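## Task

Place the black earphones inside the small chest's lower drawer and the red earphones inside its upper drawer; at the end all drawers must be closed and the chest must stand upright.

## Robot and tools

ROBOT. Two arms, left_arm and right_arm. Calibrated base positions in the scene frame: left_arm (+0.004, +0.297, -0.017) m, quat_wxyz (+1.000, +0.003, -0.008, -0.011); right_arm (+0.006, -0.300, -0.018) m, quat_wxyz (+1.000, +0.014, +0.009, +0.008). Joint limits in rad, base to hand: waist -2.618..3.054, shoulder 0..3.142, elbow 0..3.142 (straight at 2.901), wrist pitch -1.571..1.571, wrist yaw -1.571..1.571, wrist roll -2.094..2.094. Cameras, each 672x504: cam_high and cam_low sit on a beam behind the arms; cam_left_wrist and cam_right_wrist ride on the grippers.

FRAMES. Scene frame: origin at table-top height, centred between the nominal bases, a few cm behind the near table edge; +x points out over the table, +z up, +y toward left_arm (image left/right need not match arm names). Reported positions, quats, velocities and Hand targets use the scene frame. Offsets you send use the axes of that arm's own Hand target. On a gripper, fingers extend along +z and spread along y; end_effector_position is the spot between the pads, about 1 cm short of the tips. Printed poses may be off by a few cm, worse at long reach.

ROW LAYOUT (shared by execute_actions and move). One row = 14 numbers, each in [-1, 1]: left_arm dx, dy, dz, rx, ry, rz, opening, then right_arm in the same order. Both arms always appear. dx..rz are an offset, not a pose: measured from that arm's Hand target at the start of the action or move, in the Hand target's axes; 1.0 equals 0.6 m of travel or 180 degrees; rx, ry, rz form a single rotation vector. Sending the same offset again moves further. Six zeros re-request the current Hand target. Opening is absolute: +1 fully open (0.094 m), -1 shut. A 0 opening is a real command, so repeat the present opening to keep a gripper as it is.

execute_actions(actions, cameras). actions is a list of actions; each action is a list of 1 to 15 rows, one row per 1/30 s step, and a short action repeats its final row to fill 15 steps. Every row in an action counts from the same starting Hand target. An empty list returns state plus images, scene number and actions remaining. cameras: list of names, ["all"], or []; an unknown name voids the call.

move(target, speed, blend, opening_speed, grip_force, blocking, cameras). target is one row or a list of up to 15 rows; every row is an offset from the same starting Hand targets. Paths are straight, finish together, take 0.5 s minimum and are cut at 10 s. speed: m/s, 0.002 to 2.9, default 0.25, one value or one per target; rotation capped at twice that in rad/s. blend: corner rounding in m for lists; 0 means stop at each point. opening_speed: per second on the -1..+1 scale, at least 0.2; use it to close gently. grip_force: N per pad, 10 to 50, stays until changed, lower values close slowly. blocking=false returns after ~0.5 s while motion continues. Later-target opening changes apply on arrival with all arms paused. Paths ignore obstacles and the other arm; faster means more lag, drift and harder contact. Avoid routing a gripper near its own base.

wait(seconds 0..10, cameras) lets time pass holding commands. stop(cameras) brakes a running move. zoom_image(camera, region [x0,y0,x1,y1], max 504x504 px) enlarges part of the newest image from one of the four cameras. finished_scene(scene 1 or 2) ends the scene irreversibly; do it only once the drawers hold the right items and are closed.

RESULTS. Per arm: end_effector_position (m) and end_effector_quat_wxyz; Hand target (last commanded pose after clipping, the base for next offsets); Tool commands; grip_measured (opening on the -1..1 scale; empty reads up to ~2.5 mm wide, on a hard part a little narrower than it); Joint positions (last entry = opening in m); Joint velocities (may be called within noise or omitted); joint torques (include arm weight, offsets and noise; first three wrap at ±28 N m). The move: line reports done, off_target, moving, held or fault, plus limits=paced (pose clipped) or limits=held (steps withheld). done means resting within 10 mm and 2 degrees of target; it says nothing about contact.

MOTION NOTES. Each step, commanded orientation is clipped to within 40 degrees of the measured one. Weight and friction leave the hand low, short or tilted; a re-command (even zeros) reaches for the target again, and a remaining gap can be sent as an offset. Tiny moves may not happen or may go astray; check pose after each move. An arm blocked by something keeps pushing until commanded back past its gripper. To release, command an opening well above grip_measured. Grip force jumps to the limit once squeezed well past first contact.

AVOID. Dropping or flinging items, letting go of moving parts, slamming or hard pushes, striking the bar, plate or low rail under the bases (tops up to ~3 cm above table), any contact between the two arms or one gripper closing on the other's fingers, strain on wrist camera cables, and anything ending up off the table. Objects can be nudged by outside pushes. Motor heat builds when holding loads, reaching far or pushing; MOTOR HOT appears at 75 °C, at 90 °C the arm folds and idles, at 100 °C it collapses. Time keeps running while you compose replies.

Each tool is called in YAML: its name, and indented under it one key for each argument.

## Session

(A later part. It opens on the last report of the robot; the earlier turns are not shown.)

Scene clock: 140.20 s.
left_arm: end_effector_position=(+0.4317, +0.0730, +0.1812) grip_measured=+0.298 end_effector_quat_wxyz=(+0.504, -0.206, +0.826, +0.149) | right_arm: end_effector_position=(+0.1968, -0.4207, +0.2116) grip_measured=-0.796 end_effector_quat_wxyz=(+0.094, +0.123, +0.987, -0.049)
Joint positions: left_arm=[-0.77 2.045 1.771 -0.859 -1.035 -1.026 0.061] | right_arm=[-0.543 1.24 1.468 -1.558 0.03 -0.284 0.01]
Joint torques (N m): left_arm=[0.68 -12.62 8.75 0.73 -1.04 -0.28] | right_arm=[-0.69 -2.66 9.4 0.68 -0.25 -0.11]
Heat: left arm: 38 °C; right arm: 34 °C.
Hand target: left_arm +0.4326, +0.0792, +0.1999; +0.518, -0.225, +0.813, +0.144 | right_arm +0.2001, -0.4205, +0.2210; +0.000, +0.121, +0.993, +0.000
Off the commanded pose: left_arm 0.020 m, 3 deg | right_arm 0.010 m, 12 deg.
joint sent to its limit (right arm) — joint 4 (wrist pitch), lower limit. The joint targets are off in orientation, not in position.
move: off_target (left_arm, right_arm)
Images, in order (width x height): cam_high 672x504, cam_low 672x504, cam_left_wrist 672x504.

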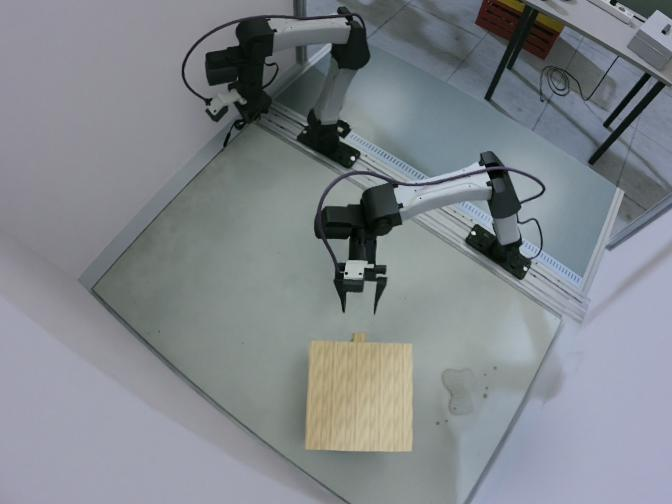

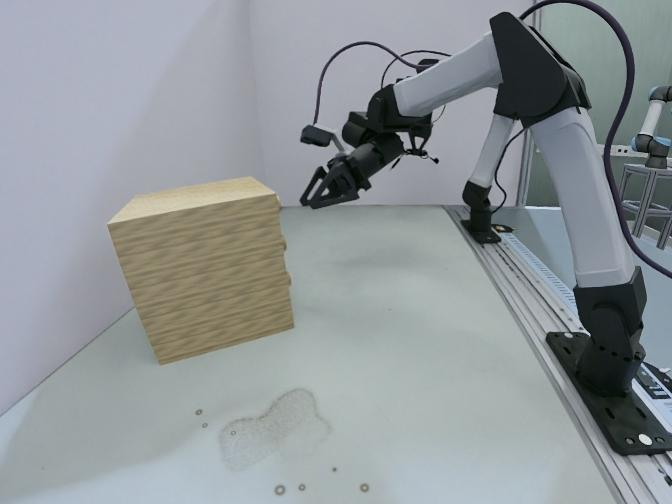

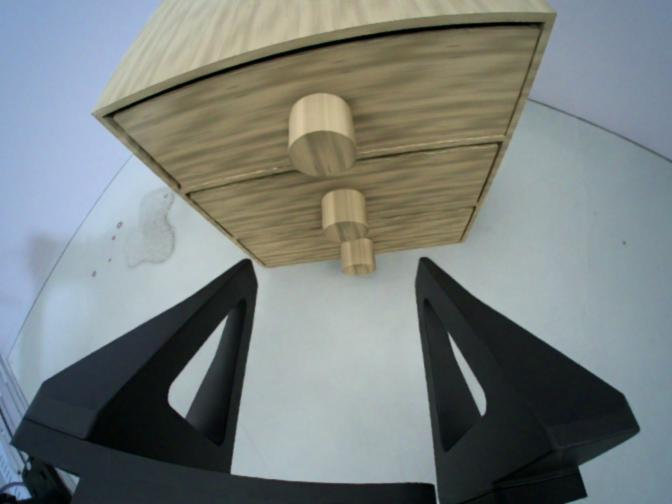

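zoom_image:
  camera: "cam_left_wrist"
  region: [380, 0, 580, 260]

zoom_image:
  camera: "cam_left_wrist"
  region: [80, 60, 330, 280]

zoom_image:
  camera: "cam_low"
  region: [220, 160, 320, 350]

Scaled by 1.938 from the camera's 672x504 image, which has a finer 960x720 frame.

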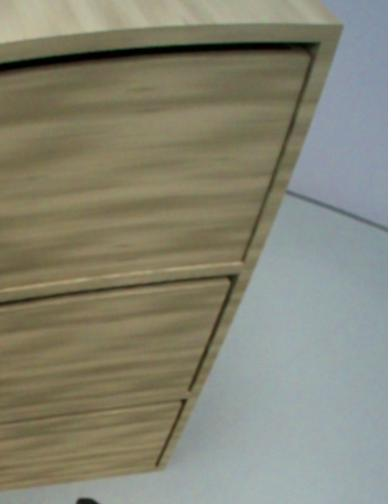

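Scaled by 2.016 from the camera's 672x504 image, which has a finer 960x720 frame.

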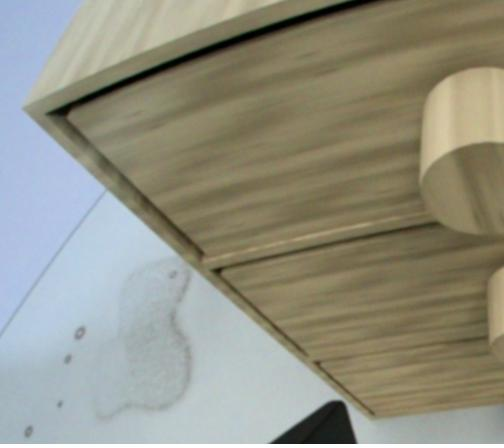

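Scaled by 2.653.

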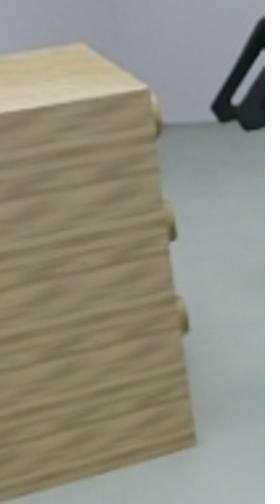

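move:
  target: [0.207,-0.0195,0.0997,0,-0.07,0,0.3,0,0,0,0,0,0,-0.9]
  speed: 0.13
  cameras: ["cam_low","cam_left_wrist"]

Scene clock: 149.67 s.
left_arm: end_effector_position=(+0.4422, +0.0670, +0.0635) grip_measured=+0.298 end_effector_quat_wxyz=(+0.598, -0.208, +0.757, +0.159) | right_arm: end_effector_position=(+0.1968, -0.4207, +0.2116) grip_measured=-0.796 end_effector_quat_wxyz=(+0.094, +0.123, +0.987, -0.049)
Joint positions: left_arm=[-0.798 2.219 1.341 0.02 -1.236 -0.834 0.061] | right_arm=[-0.543 1.24 1.468 -1.558 0.03 -0.284 0.01]
Joint torques (N m): left_arm=[-0.16 -10.51 5.33 1.32 -0.95 -0.07] | right_arm=[-0.77 -2.63 9.73 0.67 -0.2 -0.13]
Heat: left arm: 38 °C; right arm: 33 °C.
Hand target: left_arm +0.4403, +0.0701, +0.0621; +0.604, -0.208, +0.751, +0.167 | right_arm +0.2001, -0.4205, +0.2210; +0.000, +0.121, +0.993, +0.000
Off the commanded pose: left_arm 0.004 m, 1 deg | right_arm 0.010 m, 12 deg.
joint sent to its limit (right arm) — joint 4 (wrist pitch), lower limit. The joint targets are off in orientation, not in position.
move: off_target (right_arm)
Images, in order (width x height): cam_low 672x504, cam_left_wrist 672x504.

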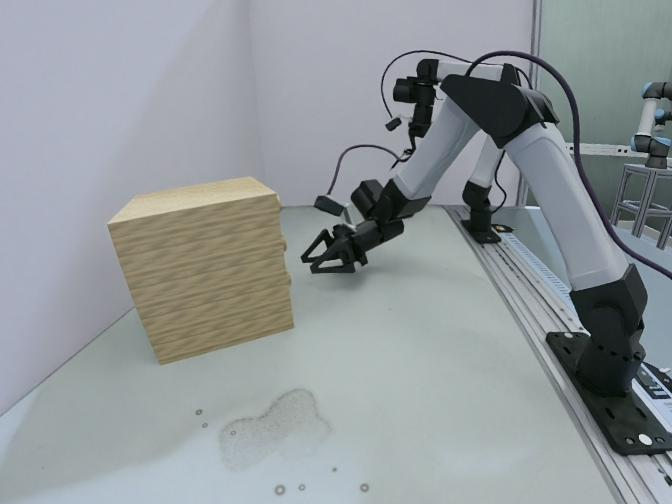

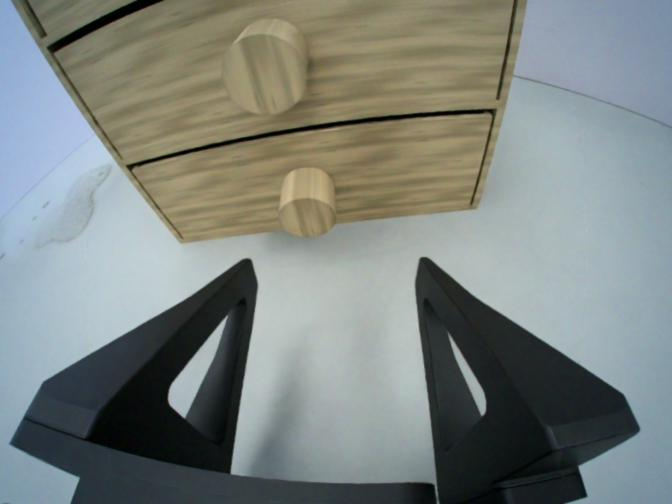

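move:
  target:
    - [0.0145,0.024,0.0033,-0.0163,0,-0.0036,0.3,0,0,0,0,0,0,-0.9]
    - [-0.006,0.024,0.0977,-0.0163,0,-0.0036,0.3,0,0,0,0,0,0,-0.9]
    - [-0.006,0.024,0.0977,-0.0163,0,-0.0036,-0.65,0,0,0,0,0,0,-0.9]
    - [0.035,0.024,-0.0895,-0.0163,0,-0.0036,-0.65,0,0,0,0,0,0,-0.9]
  speed: [0.1,0.08,0.1,0.13]
  opening_speed: 1.2
  blend: [0.004,0,0,0]
  cameras: ["cam_high","cam_low","cam_left_wrist","cam_right_wrist"]

Scene clock: 161.47 s.
left_arm: end_effector_position=(+0.3838, +0.0516, +0.0530) grip_measured=-0.451 end_effector_quat_wxyz=(+0.595, -0.224, +0.753, +0.173) | right_arm: end_effector_position=(+0.1968, -0.4207, +0.2116) grip_measured=-0.796 end_effector_quat_wxyz=(+0.094, +0.123, +0.987, -0.049)
Joint positions: left_arm=[-0.931 2.26 1.45 -0.588 -1.316 -1.395 0.026] | right_arm=[-0.543 1.24 1.468 -1.558 0.03 -0.284 0.01]
Joint torques (N m): left_arm=[0.08 -9.43 7.27 0.23 -1.1 -0.43] | right_arm=[-0.57 -2.37 9.61 0.69 -0.21 -0.09]
Heat: left arm: 38 °C; right arm: 33 °C.
Hand target: left_arm +0.3840, +0.0530, +0.0531; +0.600, -0.228, +0.745, +0.183 | right_arm +0.2001, -0.4205, +0.2210; +0.000, +0.121, +0.993, +0.000
Off the commanded pose: left_arm 0.002 m, 2 deg | right_arm 0.010 m, 12 deg.
joint sent to its limit (right arm) — joint 4 (wrist pitch), lower limit. The joint targets are off in orientation, not in position.
move: off_target (right_arm)

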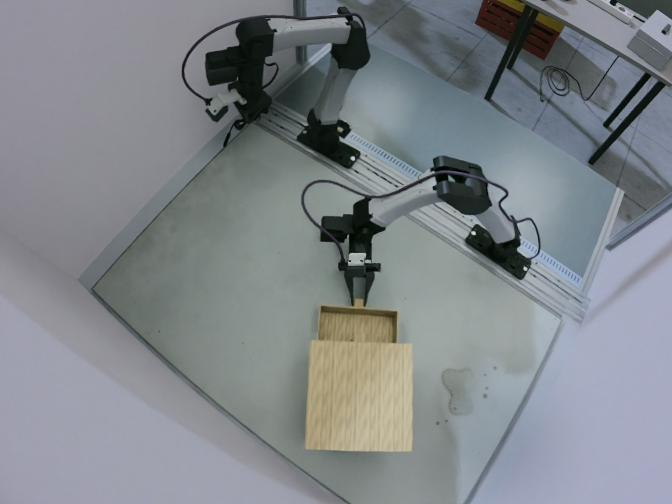

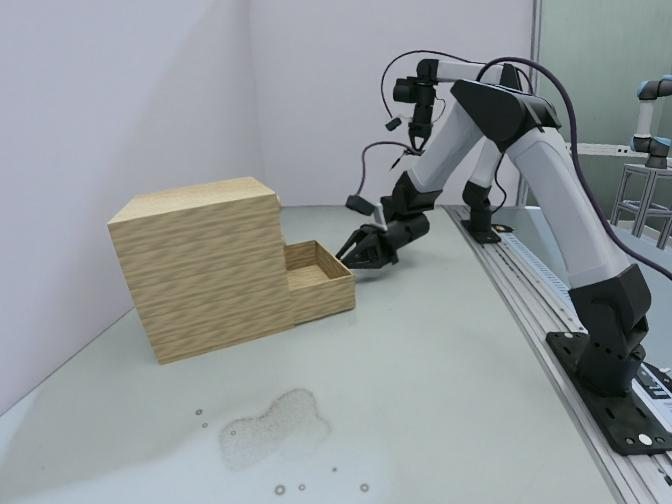

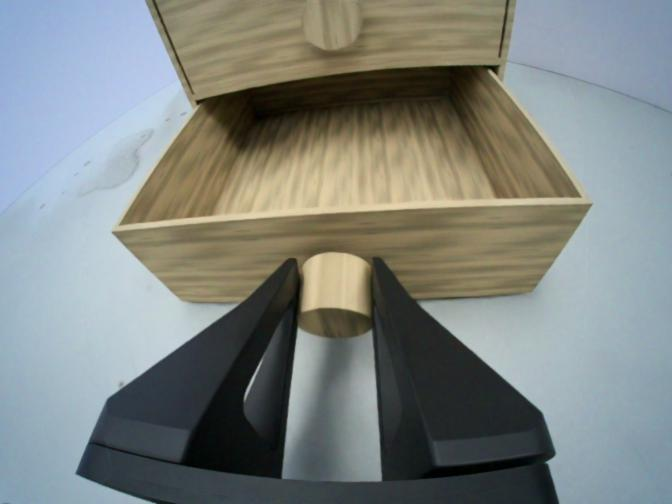

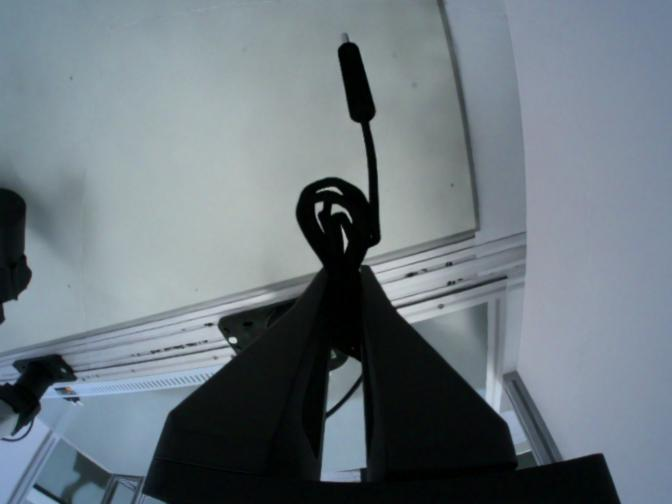

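move:
  target:
    - [0,0,0,0,0,0,-0.65,0,0,0,0,0,0,-0.9]
    - [0,0,0,0,0,0,0.3,0,0,0,0,0,0,-0.9]
    - [0,0,-0.133,0,0,0,0.3,0,0,0,0,0,0,-0.9]
    - [-0.302,0.356,-0.158,0,0,0,0.3,0,0.549,-0.1,-0.2105,-0.0874,0.2401,-0.9]
    - [-0.302,0.356,-0.158,0,0,0,0.3,-0.1605,0.912,0.035,-0.2105,-0.0874,0.2401,-0.9]
  speed: [0.2,0.2,0.15,0.25,0.2]
  opening_speed: 2
  blend: [0,0,0.02,0.03,0]
  cameras: ["all"]

zoom_image:
  camera: "cam_high"
  region: [260, 200, 460, 400]

Scene clock: 183.63 s.
left_arm: end_effector_position=(+0.2240, +0.1942, +0.2474) grip_measured=+0.297 end_effector_quat_wxyz=(+0.596, -0.205, +0.769, +0.106) | right_arm: end_effector_position=(+0.4253, +0.0831, +0.1929) grip_measured=-0.797 end_effector_quat_wxyz=(+0.162, +0.462, +0.821, +0.293)
Joint positions: left_arm=[-1.15 1.284 1.11 -1.528 -1.283 -1.79 0.061] | right_arm=[0.793 2.205 2.267 -0.971 0.186 1.758 0.01]
Joint torques (N m): left_arm=[-0.53 -4.14 5.3 -0.29 -1.03 -0.02] | right_arm=[0.47 -9.69 10.63 1.26 0.18 -0.02]
Heat: left arm: 39 °C; right arm: 34 °C.
Hand target: left_arm +0.2199, +0.2001, +0.2502; +0.600, -0.228, +0.745, +0.183 | right_arm +0.4253, +0.0877, +0.2001; +0.168, +0.463, +0.818, +0.298
Off the commanded pose: left_arm 0.008 m, 10 deg | right_arm 0.008 m, 1 deg.
joint sent to its limit (left arm) — joint 4 (wrist pitch), lower limit. The joint targets are off in orientation, not in position.
move: off_target (left_arm)

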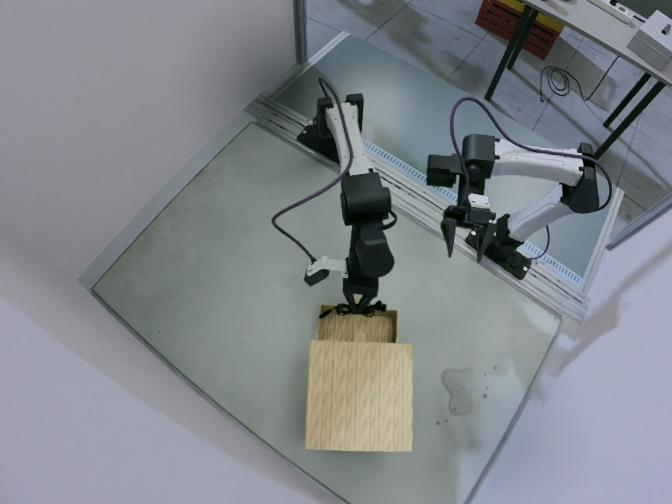

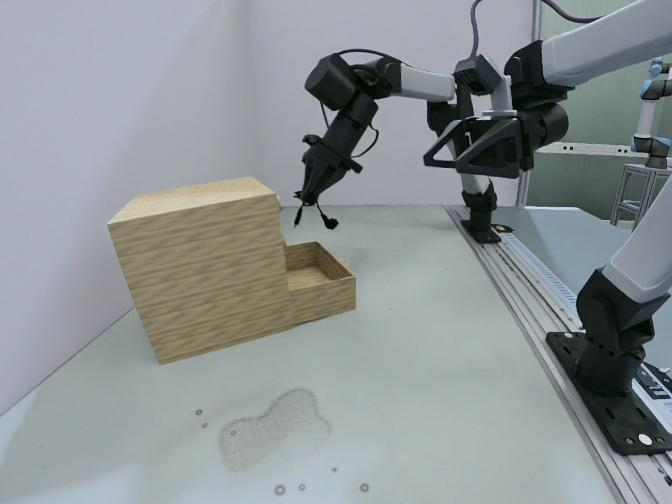

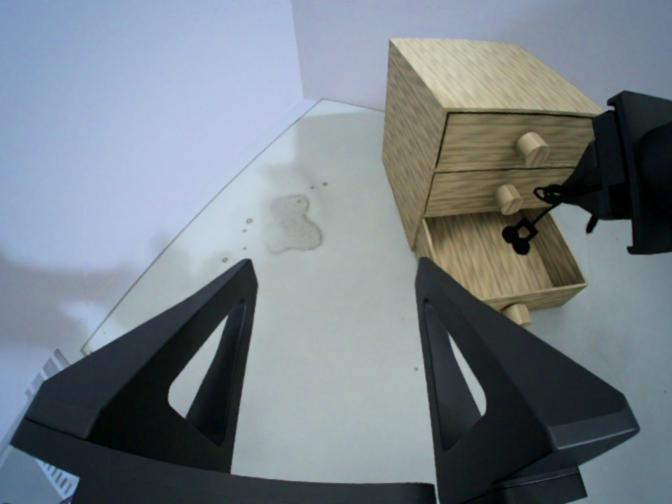

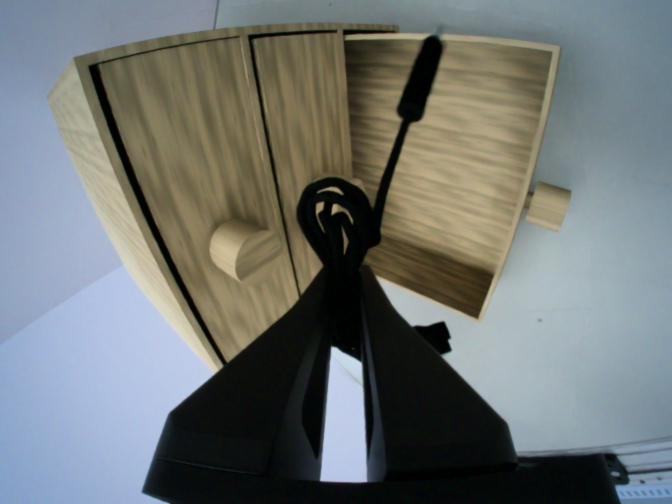

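Scaled by 2.520.

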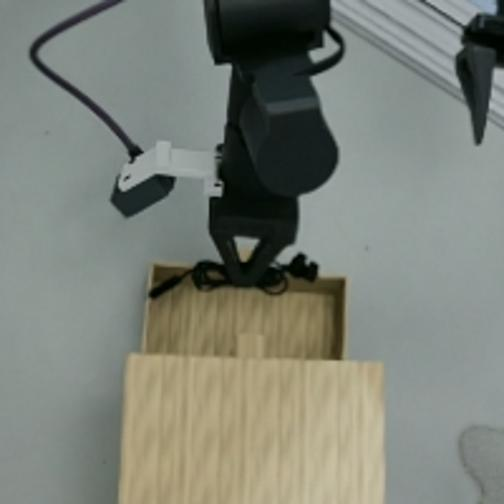

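move:
  target: [0,0,0,0,0,0,0.3,0.0163,-0.0835,0.126,0,0,0,-0.9]
  speed: 0.1
  cameras: ["cam_high","cam_low","cam_left_wrist","cam_right_wrist"]

zoom_image:
  camera: "cam_left_wrist"
  region: [400, 80, 650, 330]

Scene clock: 192.23 s.
left_arm: end_effector_position=(+0.2240, +0.1942, +0.2474) grip_measured=+0.297 end_effector_quat_wxyz=(+0.596, -0.205, +0.769, +0.106) | right_arm: end_effector_position=(+0.4322, +0.0972, +0.1166) grip_measured=-0.797 end_effector_quat_wxyz=(+0.164, +0.464, +0.817, +0.300)
Joint positions: left_arm=[-1.15 1.284 1.11 -1.528 -1.283 -1.79 0.061] | right_arm=[0.798 2.205 1.949 -0.637 0.191 1.766 0.01]
Joint torques (N m): left_arm=[-0.53 -4.14 5.3 -0.29 -1.03 -0.02] | right_arm=[0.73 -10.24 6.82 1.5 0.24 0.02]
Heat: left arm: 37 °C; right arm: 36 °C.
Hand target: left_arm +0.2199, +0.2001, +0.2502; +0.600, -0.228, +0.745, +0.183 | right_arm +0.4290, +0.1012, +0.1100; +0.168, +0.463, +0.818, +0.298
Off the commanded pose: left_arm 0.008 m, 10 deg | right_arm 0.008 m, 1 deg.
joint sent to its limit (left arm) — joint 4 (wrist pitch), lower limit. The joint targets are off in orientation, not in position.
move: off_target (left_arm)

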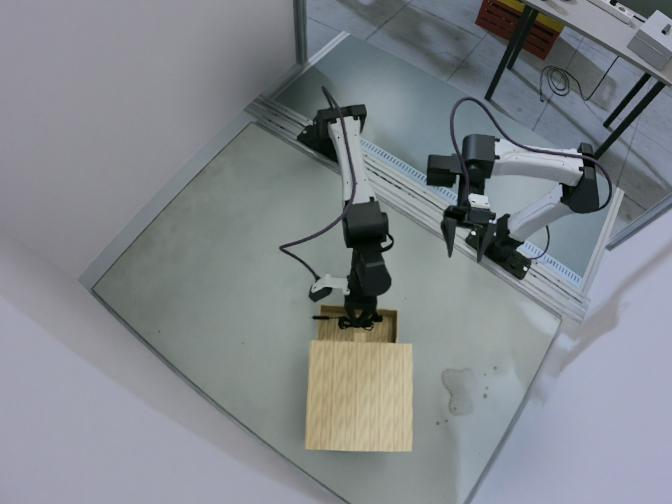

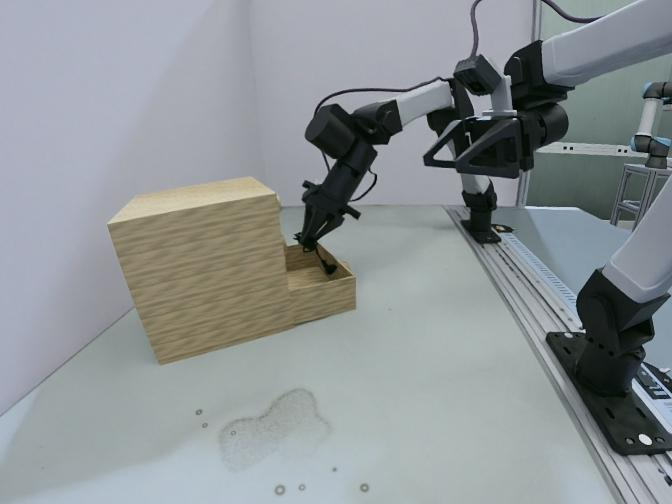

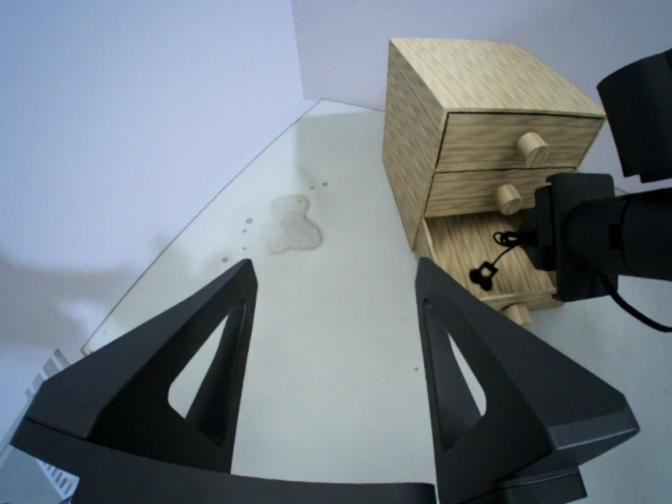

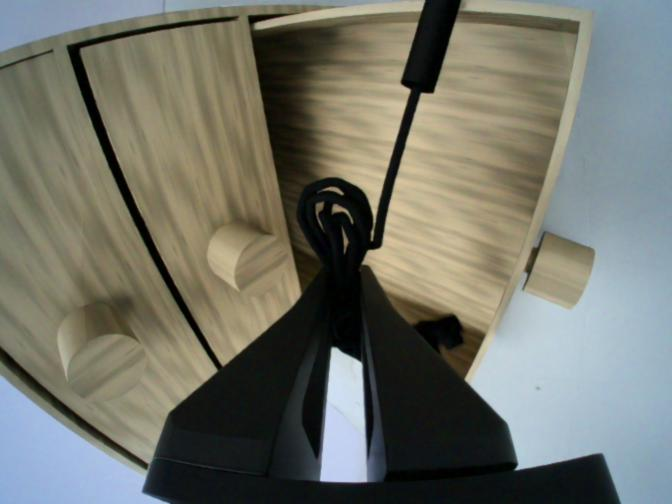

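Scaled by 2.016 from the camera's 672x504 image, which has a finer 960x720 frame.

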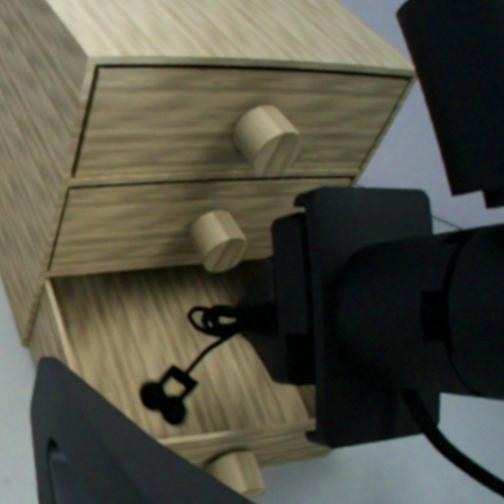

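move:
  target:
    - [0,0,0,0,0,0,0.3,0.035,-0.03,0.036,0,0,0,-0.9]
    - [0,0,0,0,0,0,0.3,0.035,-0.03,0.036,0,0,0,-0.4]
  speed: 0.08
  opening_speed: 1
  cameras: ["cam_high","cam_low","cam_left_wrist","cam_right_wrist"]

zoom_image:
  camera: "cam_left_wrist"
  region: [400, 80, 650, 330]

Scene clock: 197.70 s.
left_arm: end_effector_position=(+0.2240, +0.1942, +0.2474) grip_measured=+0.297 end_effector_quat_wxyz=(+0.596, -0.205, +0.769, +0.106) | right_arm: end_effector_position=(+0.4201, +0.1174, +0.0891) grip_measured=-0.402 end_effector_quat_wxyz=(+0.163, +0.462, +0.818, +0.301)
Joint positions: left_arm=[-1.15 1.284 1.11 -1.528 -1.283 -1.79 0.061] | right_arm=[0.842 2.243 1.899 -0.554 0.216 1.798 0.028]
Joint torques (N m): left_arm=[-0.54 -4.14 5.3 -0.29 -1.03 -0.02] | right_arm=[0.34 -10.47 6.89 1.51 0.24 0.01]
Heat: left arm: 36 °C; right arm: 35 °C.
Hand target: left_arm +0.2199, +0.2001, +0.2502; +0.600, -0.228, +0.745, +0.183 | right_arm +0.4183, +0.1193, +0.0820; +0.168, +0.463, +0.818, +0.298
Off the commanded pose: left_arm 0.008 m, 10 deg | right_arm 0.008 m, 1 deg.
joint sent to its limit (left arm) — joint 4 (wrist pitch), lower limit. The joint targets are off in orientation, not in position.
move: off_target (left_arm)

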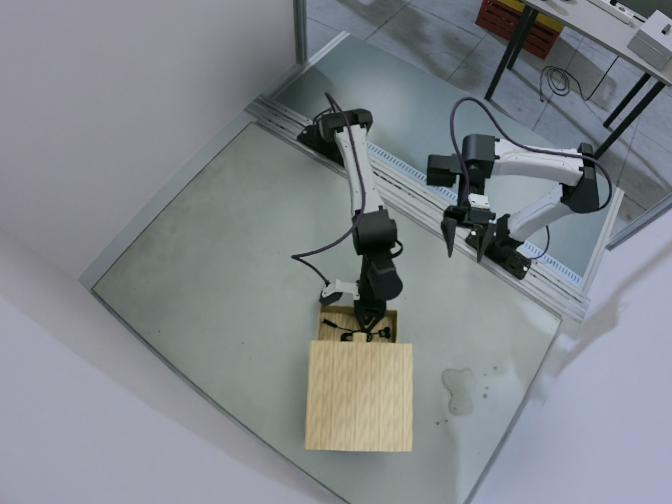

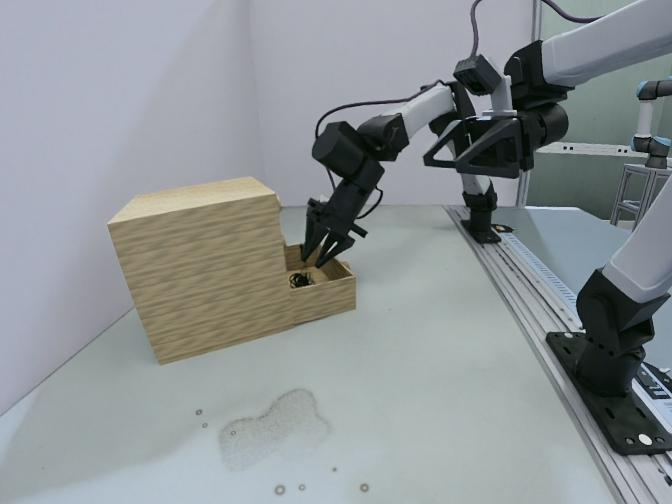

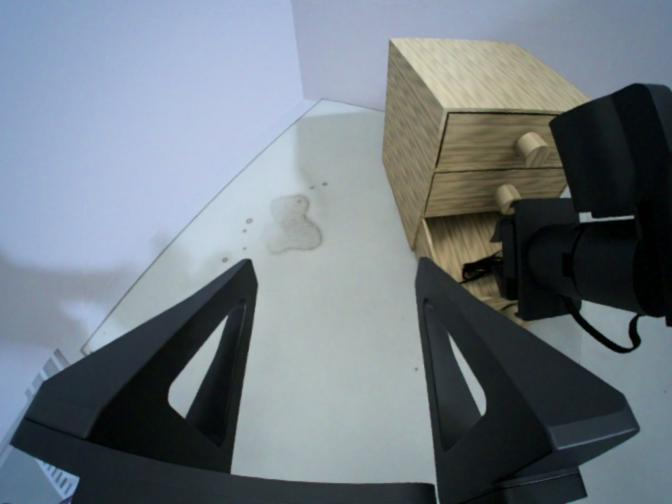

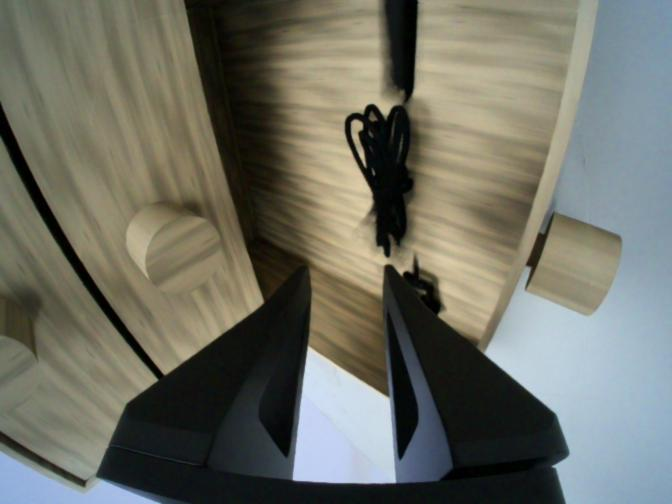

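Scaled by 2.016 from the camera's 672x504 image, which has a finer 960x720 frame.

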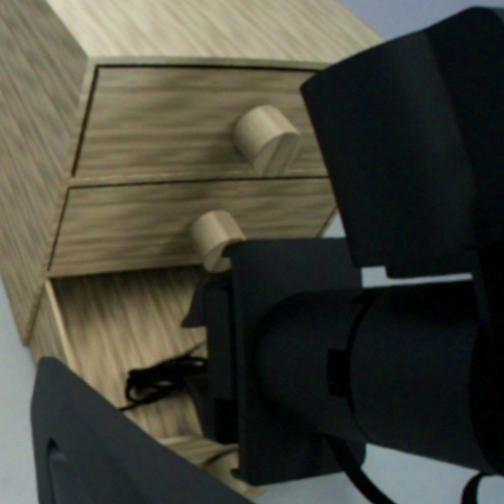

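move:
  target:
    - [0,0,0,0,0,0,0.3,0,0,-0.2,0,0,0,-0.4]
    - [0,0,0,0,0,0,0.3,-0.303,-0.192,-0.592,0,0,0,-0.4]
    - [0.302,-0.356,0.025,0,0,0,0.3,-0.303,-0.192,-0.592,0,0,0,-0.4]
  speed: [0.13,0.25,0.25]
  blend: [0.03,0.05,0]
  cameras: ["cam_high","cam_low","cam_left_wrist"]

Scene clock: 207.63 s.
left_arm: end_effector_position=(+0.3154, +0.0101, +0.0687) grip_measured=+0.297 end_effector_quat_wxyz=(+0.590, -0.218, +0.757, +0.175) | right_arm: end_effector_position=(+0.2426, -0.2008, +0.2687) grip_measured=-0.402 end_effector_quat_wxyz=(+0.167, +0.470, +0.819, +0.286)
Joint positions: left_arm=[-1.123 2.411 1.774 -1.425 -1.274 -2.07 0.061] | right_arm=[0.382 1.051 1.394 -1.238 -0.051 1.447 0.028]
Joint torques (N m): left_arm=[0.76 -10.17 7.15 -0.53 -0.92 -0.22] | right_arm=[-0.47 -1.91 9.69 1.3 -0.23 -0.16]
Heat: left arm: 35 °C; right arm: 35 °C.
Hand target: left_arm +0.3194, +0.0096, +0.0701; +0.600, -0.228, +0.745, +0.183 | right_arm +0.2405, -0.1996, +0.2797; +0.168, +0.463, +0.818, +0.298
Off the commanded pose: left_arm 0.004 m, 2 deg | right_arm 0.011 m, 2 deg.
joint sent to its limit (left arm) — joint 6 (wrist roll), lower limit. The joint targets still meet the commanded pose.
move: off_target (right_arm)
Images, in order (width x height): cam_high 672x504, cam_low 672x504, cam_left_wrist 672x504.

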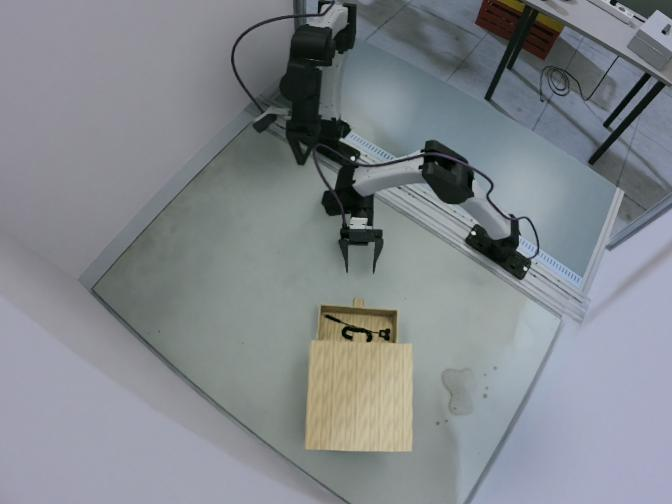

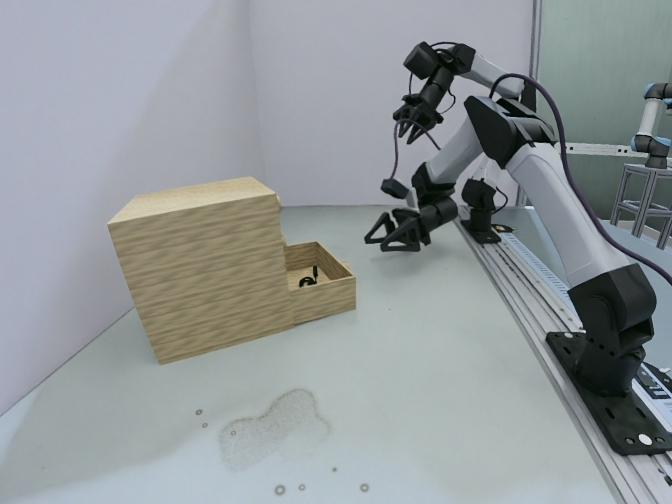

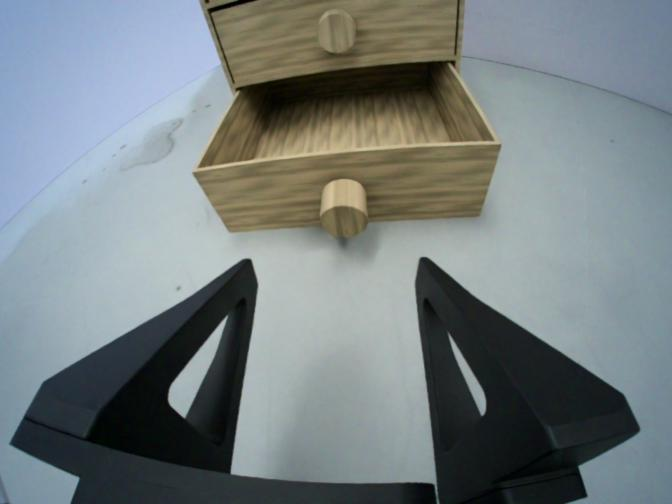

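zoom_image:
  camera: "cam_low"
  region: [270, 225, 370, 325]

zoom_image:
  camera: "cam_high"
  region: [300, 280, 420, 400]

Scaled by 5.040.

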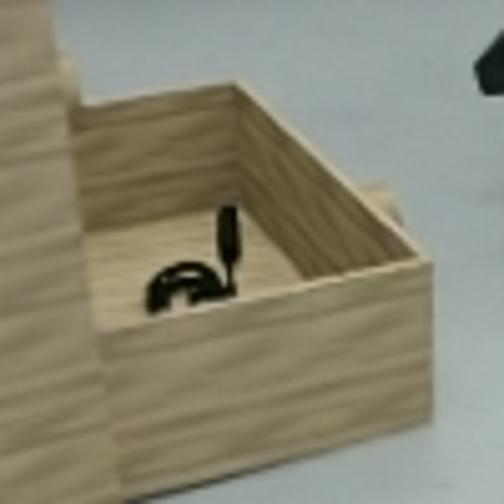

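Scaled by 4.200.

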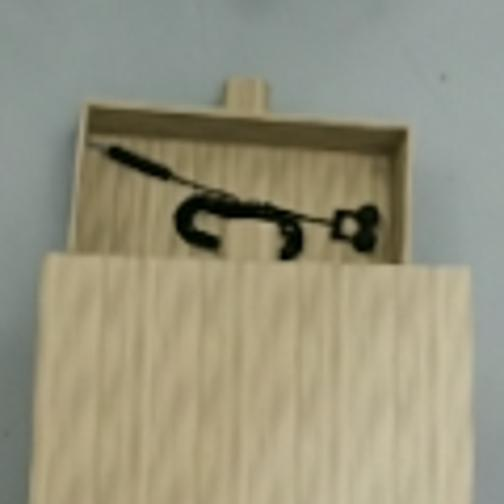

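move:
  target:
    - [0,-0.004,0.133,0,0,0,0.3,0,0,0,0,0,0,-0.4]
    - [-0.0525,-0.012,0.358,0,0,0,0.3,0,0,0,0,0,0,-0.4]
    - [-0.04,-0.012,0.2,0,0,0,0.3,0,0,0,0,0,0,-0.4]
  speed: [0.15,0.09,0.15]
  blend: [0.01,0,0]
  cameras: ["cam_high","cam_low","cam_left_wrist"]

zoom_image:
  camera: "cam_left_wrist"
  region: [100, 0, 580, 300]

zoom_image:
  camera: "cam_low"
  region: [220, 160, 320, 350]

Scene clock: 217.23 s.
left_arm: end_effector_position=(+0.4205, +0.0716, +0.0479) grip_measured=+0.298 end_effector_quat_wxyz=(+0.586, -0.203, +0.760, +0.193) | right_arm: end_effector_position=(+0.2425, -0.2006, +0.2687) grip_measured=-0.402 end_effector_quat_wxyz=(+0.166, +0.470, +0.819, +0.286)
Joint positions: left_arm=[-0.832 2.245 1.366 -0.213 -1.281 -1.014 0.061] | right_arm=[0.382 1.051 1.394 -1.238 -0.052 1.446 0.028]
Joint torques (N m): left_arm=[0.57 -13.31 7.86 0.77 -1.08 -0.24] | right_arm=[-0.73 -1.81 9.78 1.38 -0.18 -0.17]
Heat: left arm: 38 °C; right arm: 35 °C.
Hand target: left_arm +0.4248, +0.0718, +0.0678; +0.600, -0.228, +0.745, +0.183 | right_arm +0.2404, -0.1996, +0.2797; +0.168, +0.463, +0.818, +0.298
Off the commanded pose: left_arm 0.020 m, 4 deg | right_arm 0.011 m, 2 deg.
move: off_target (left_arm, right_arm)
Images, in order (width x height): cam_high 672x504, cam_low 672x504, cam_left_wrist 672x504.

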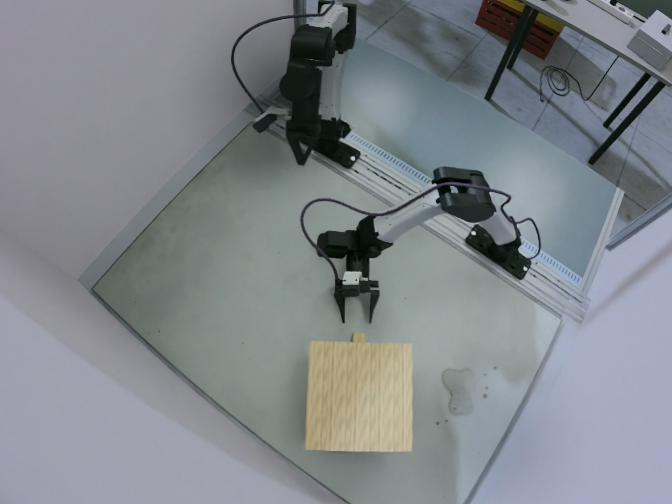

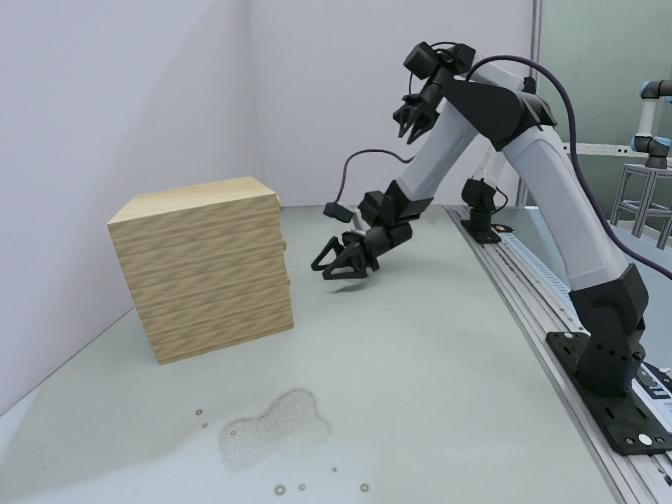

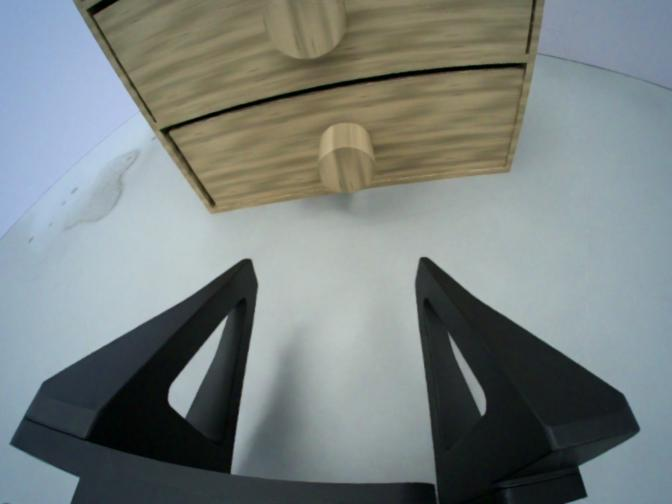

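Scaled by 1.050 from the camera's 672x504 image, which has a finer 960x720 frame.

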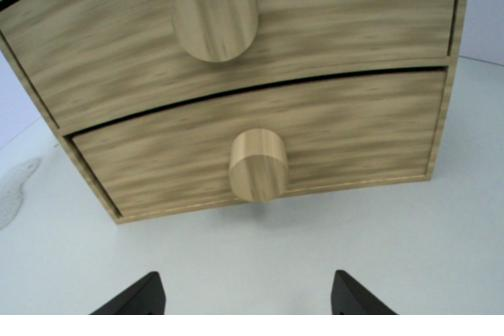

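Scaled by 2.653.

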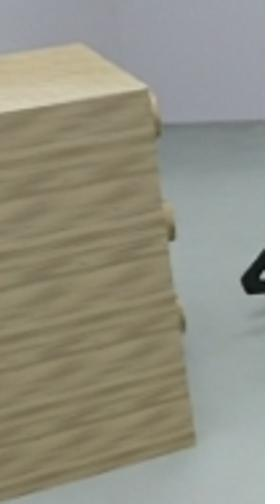

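finished_scene:
  scene: 2

The scene is finished: the task was done.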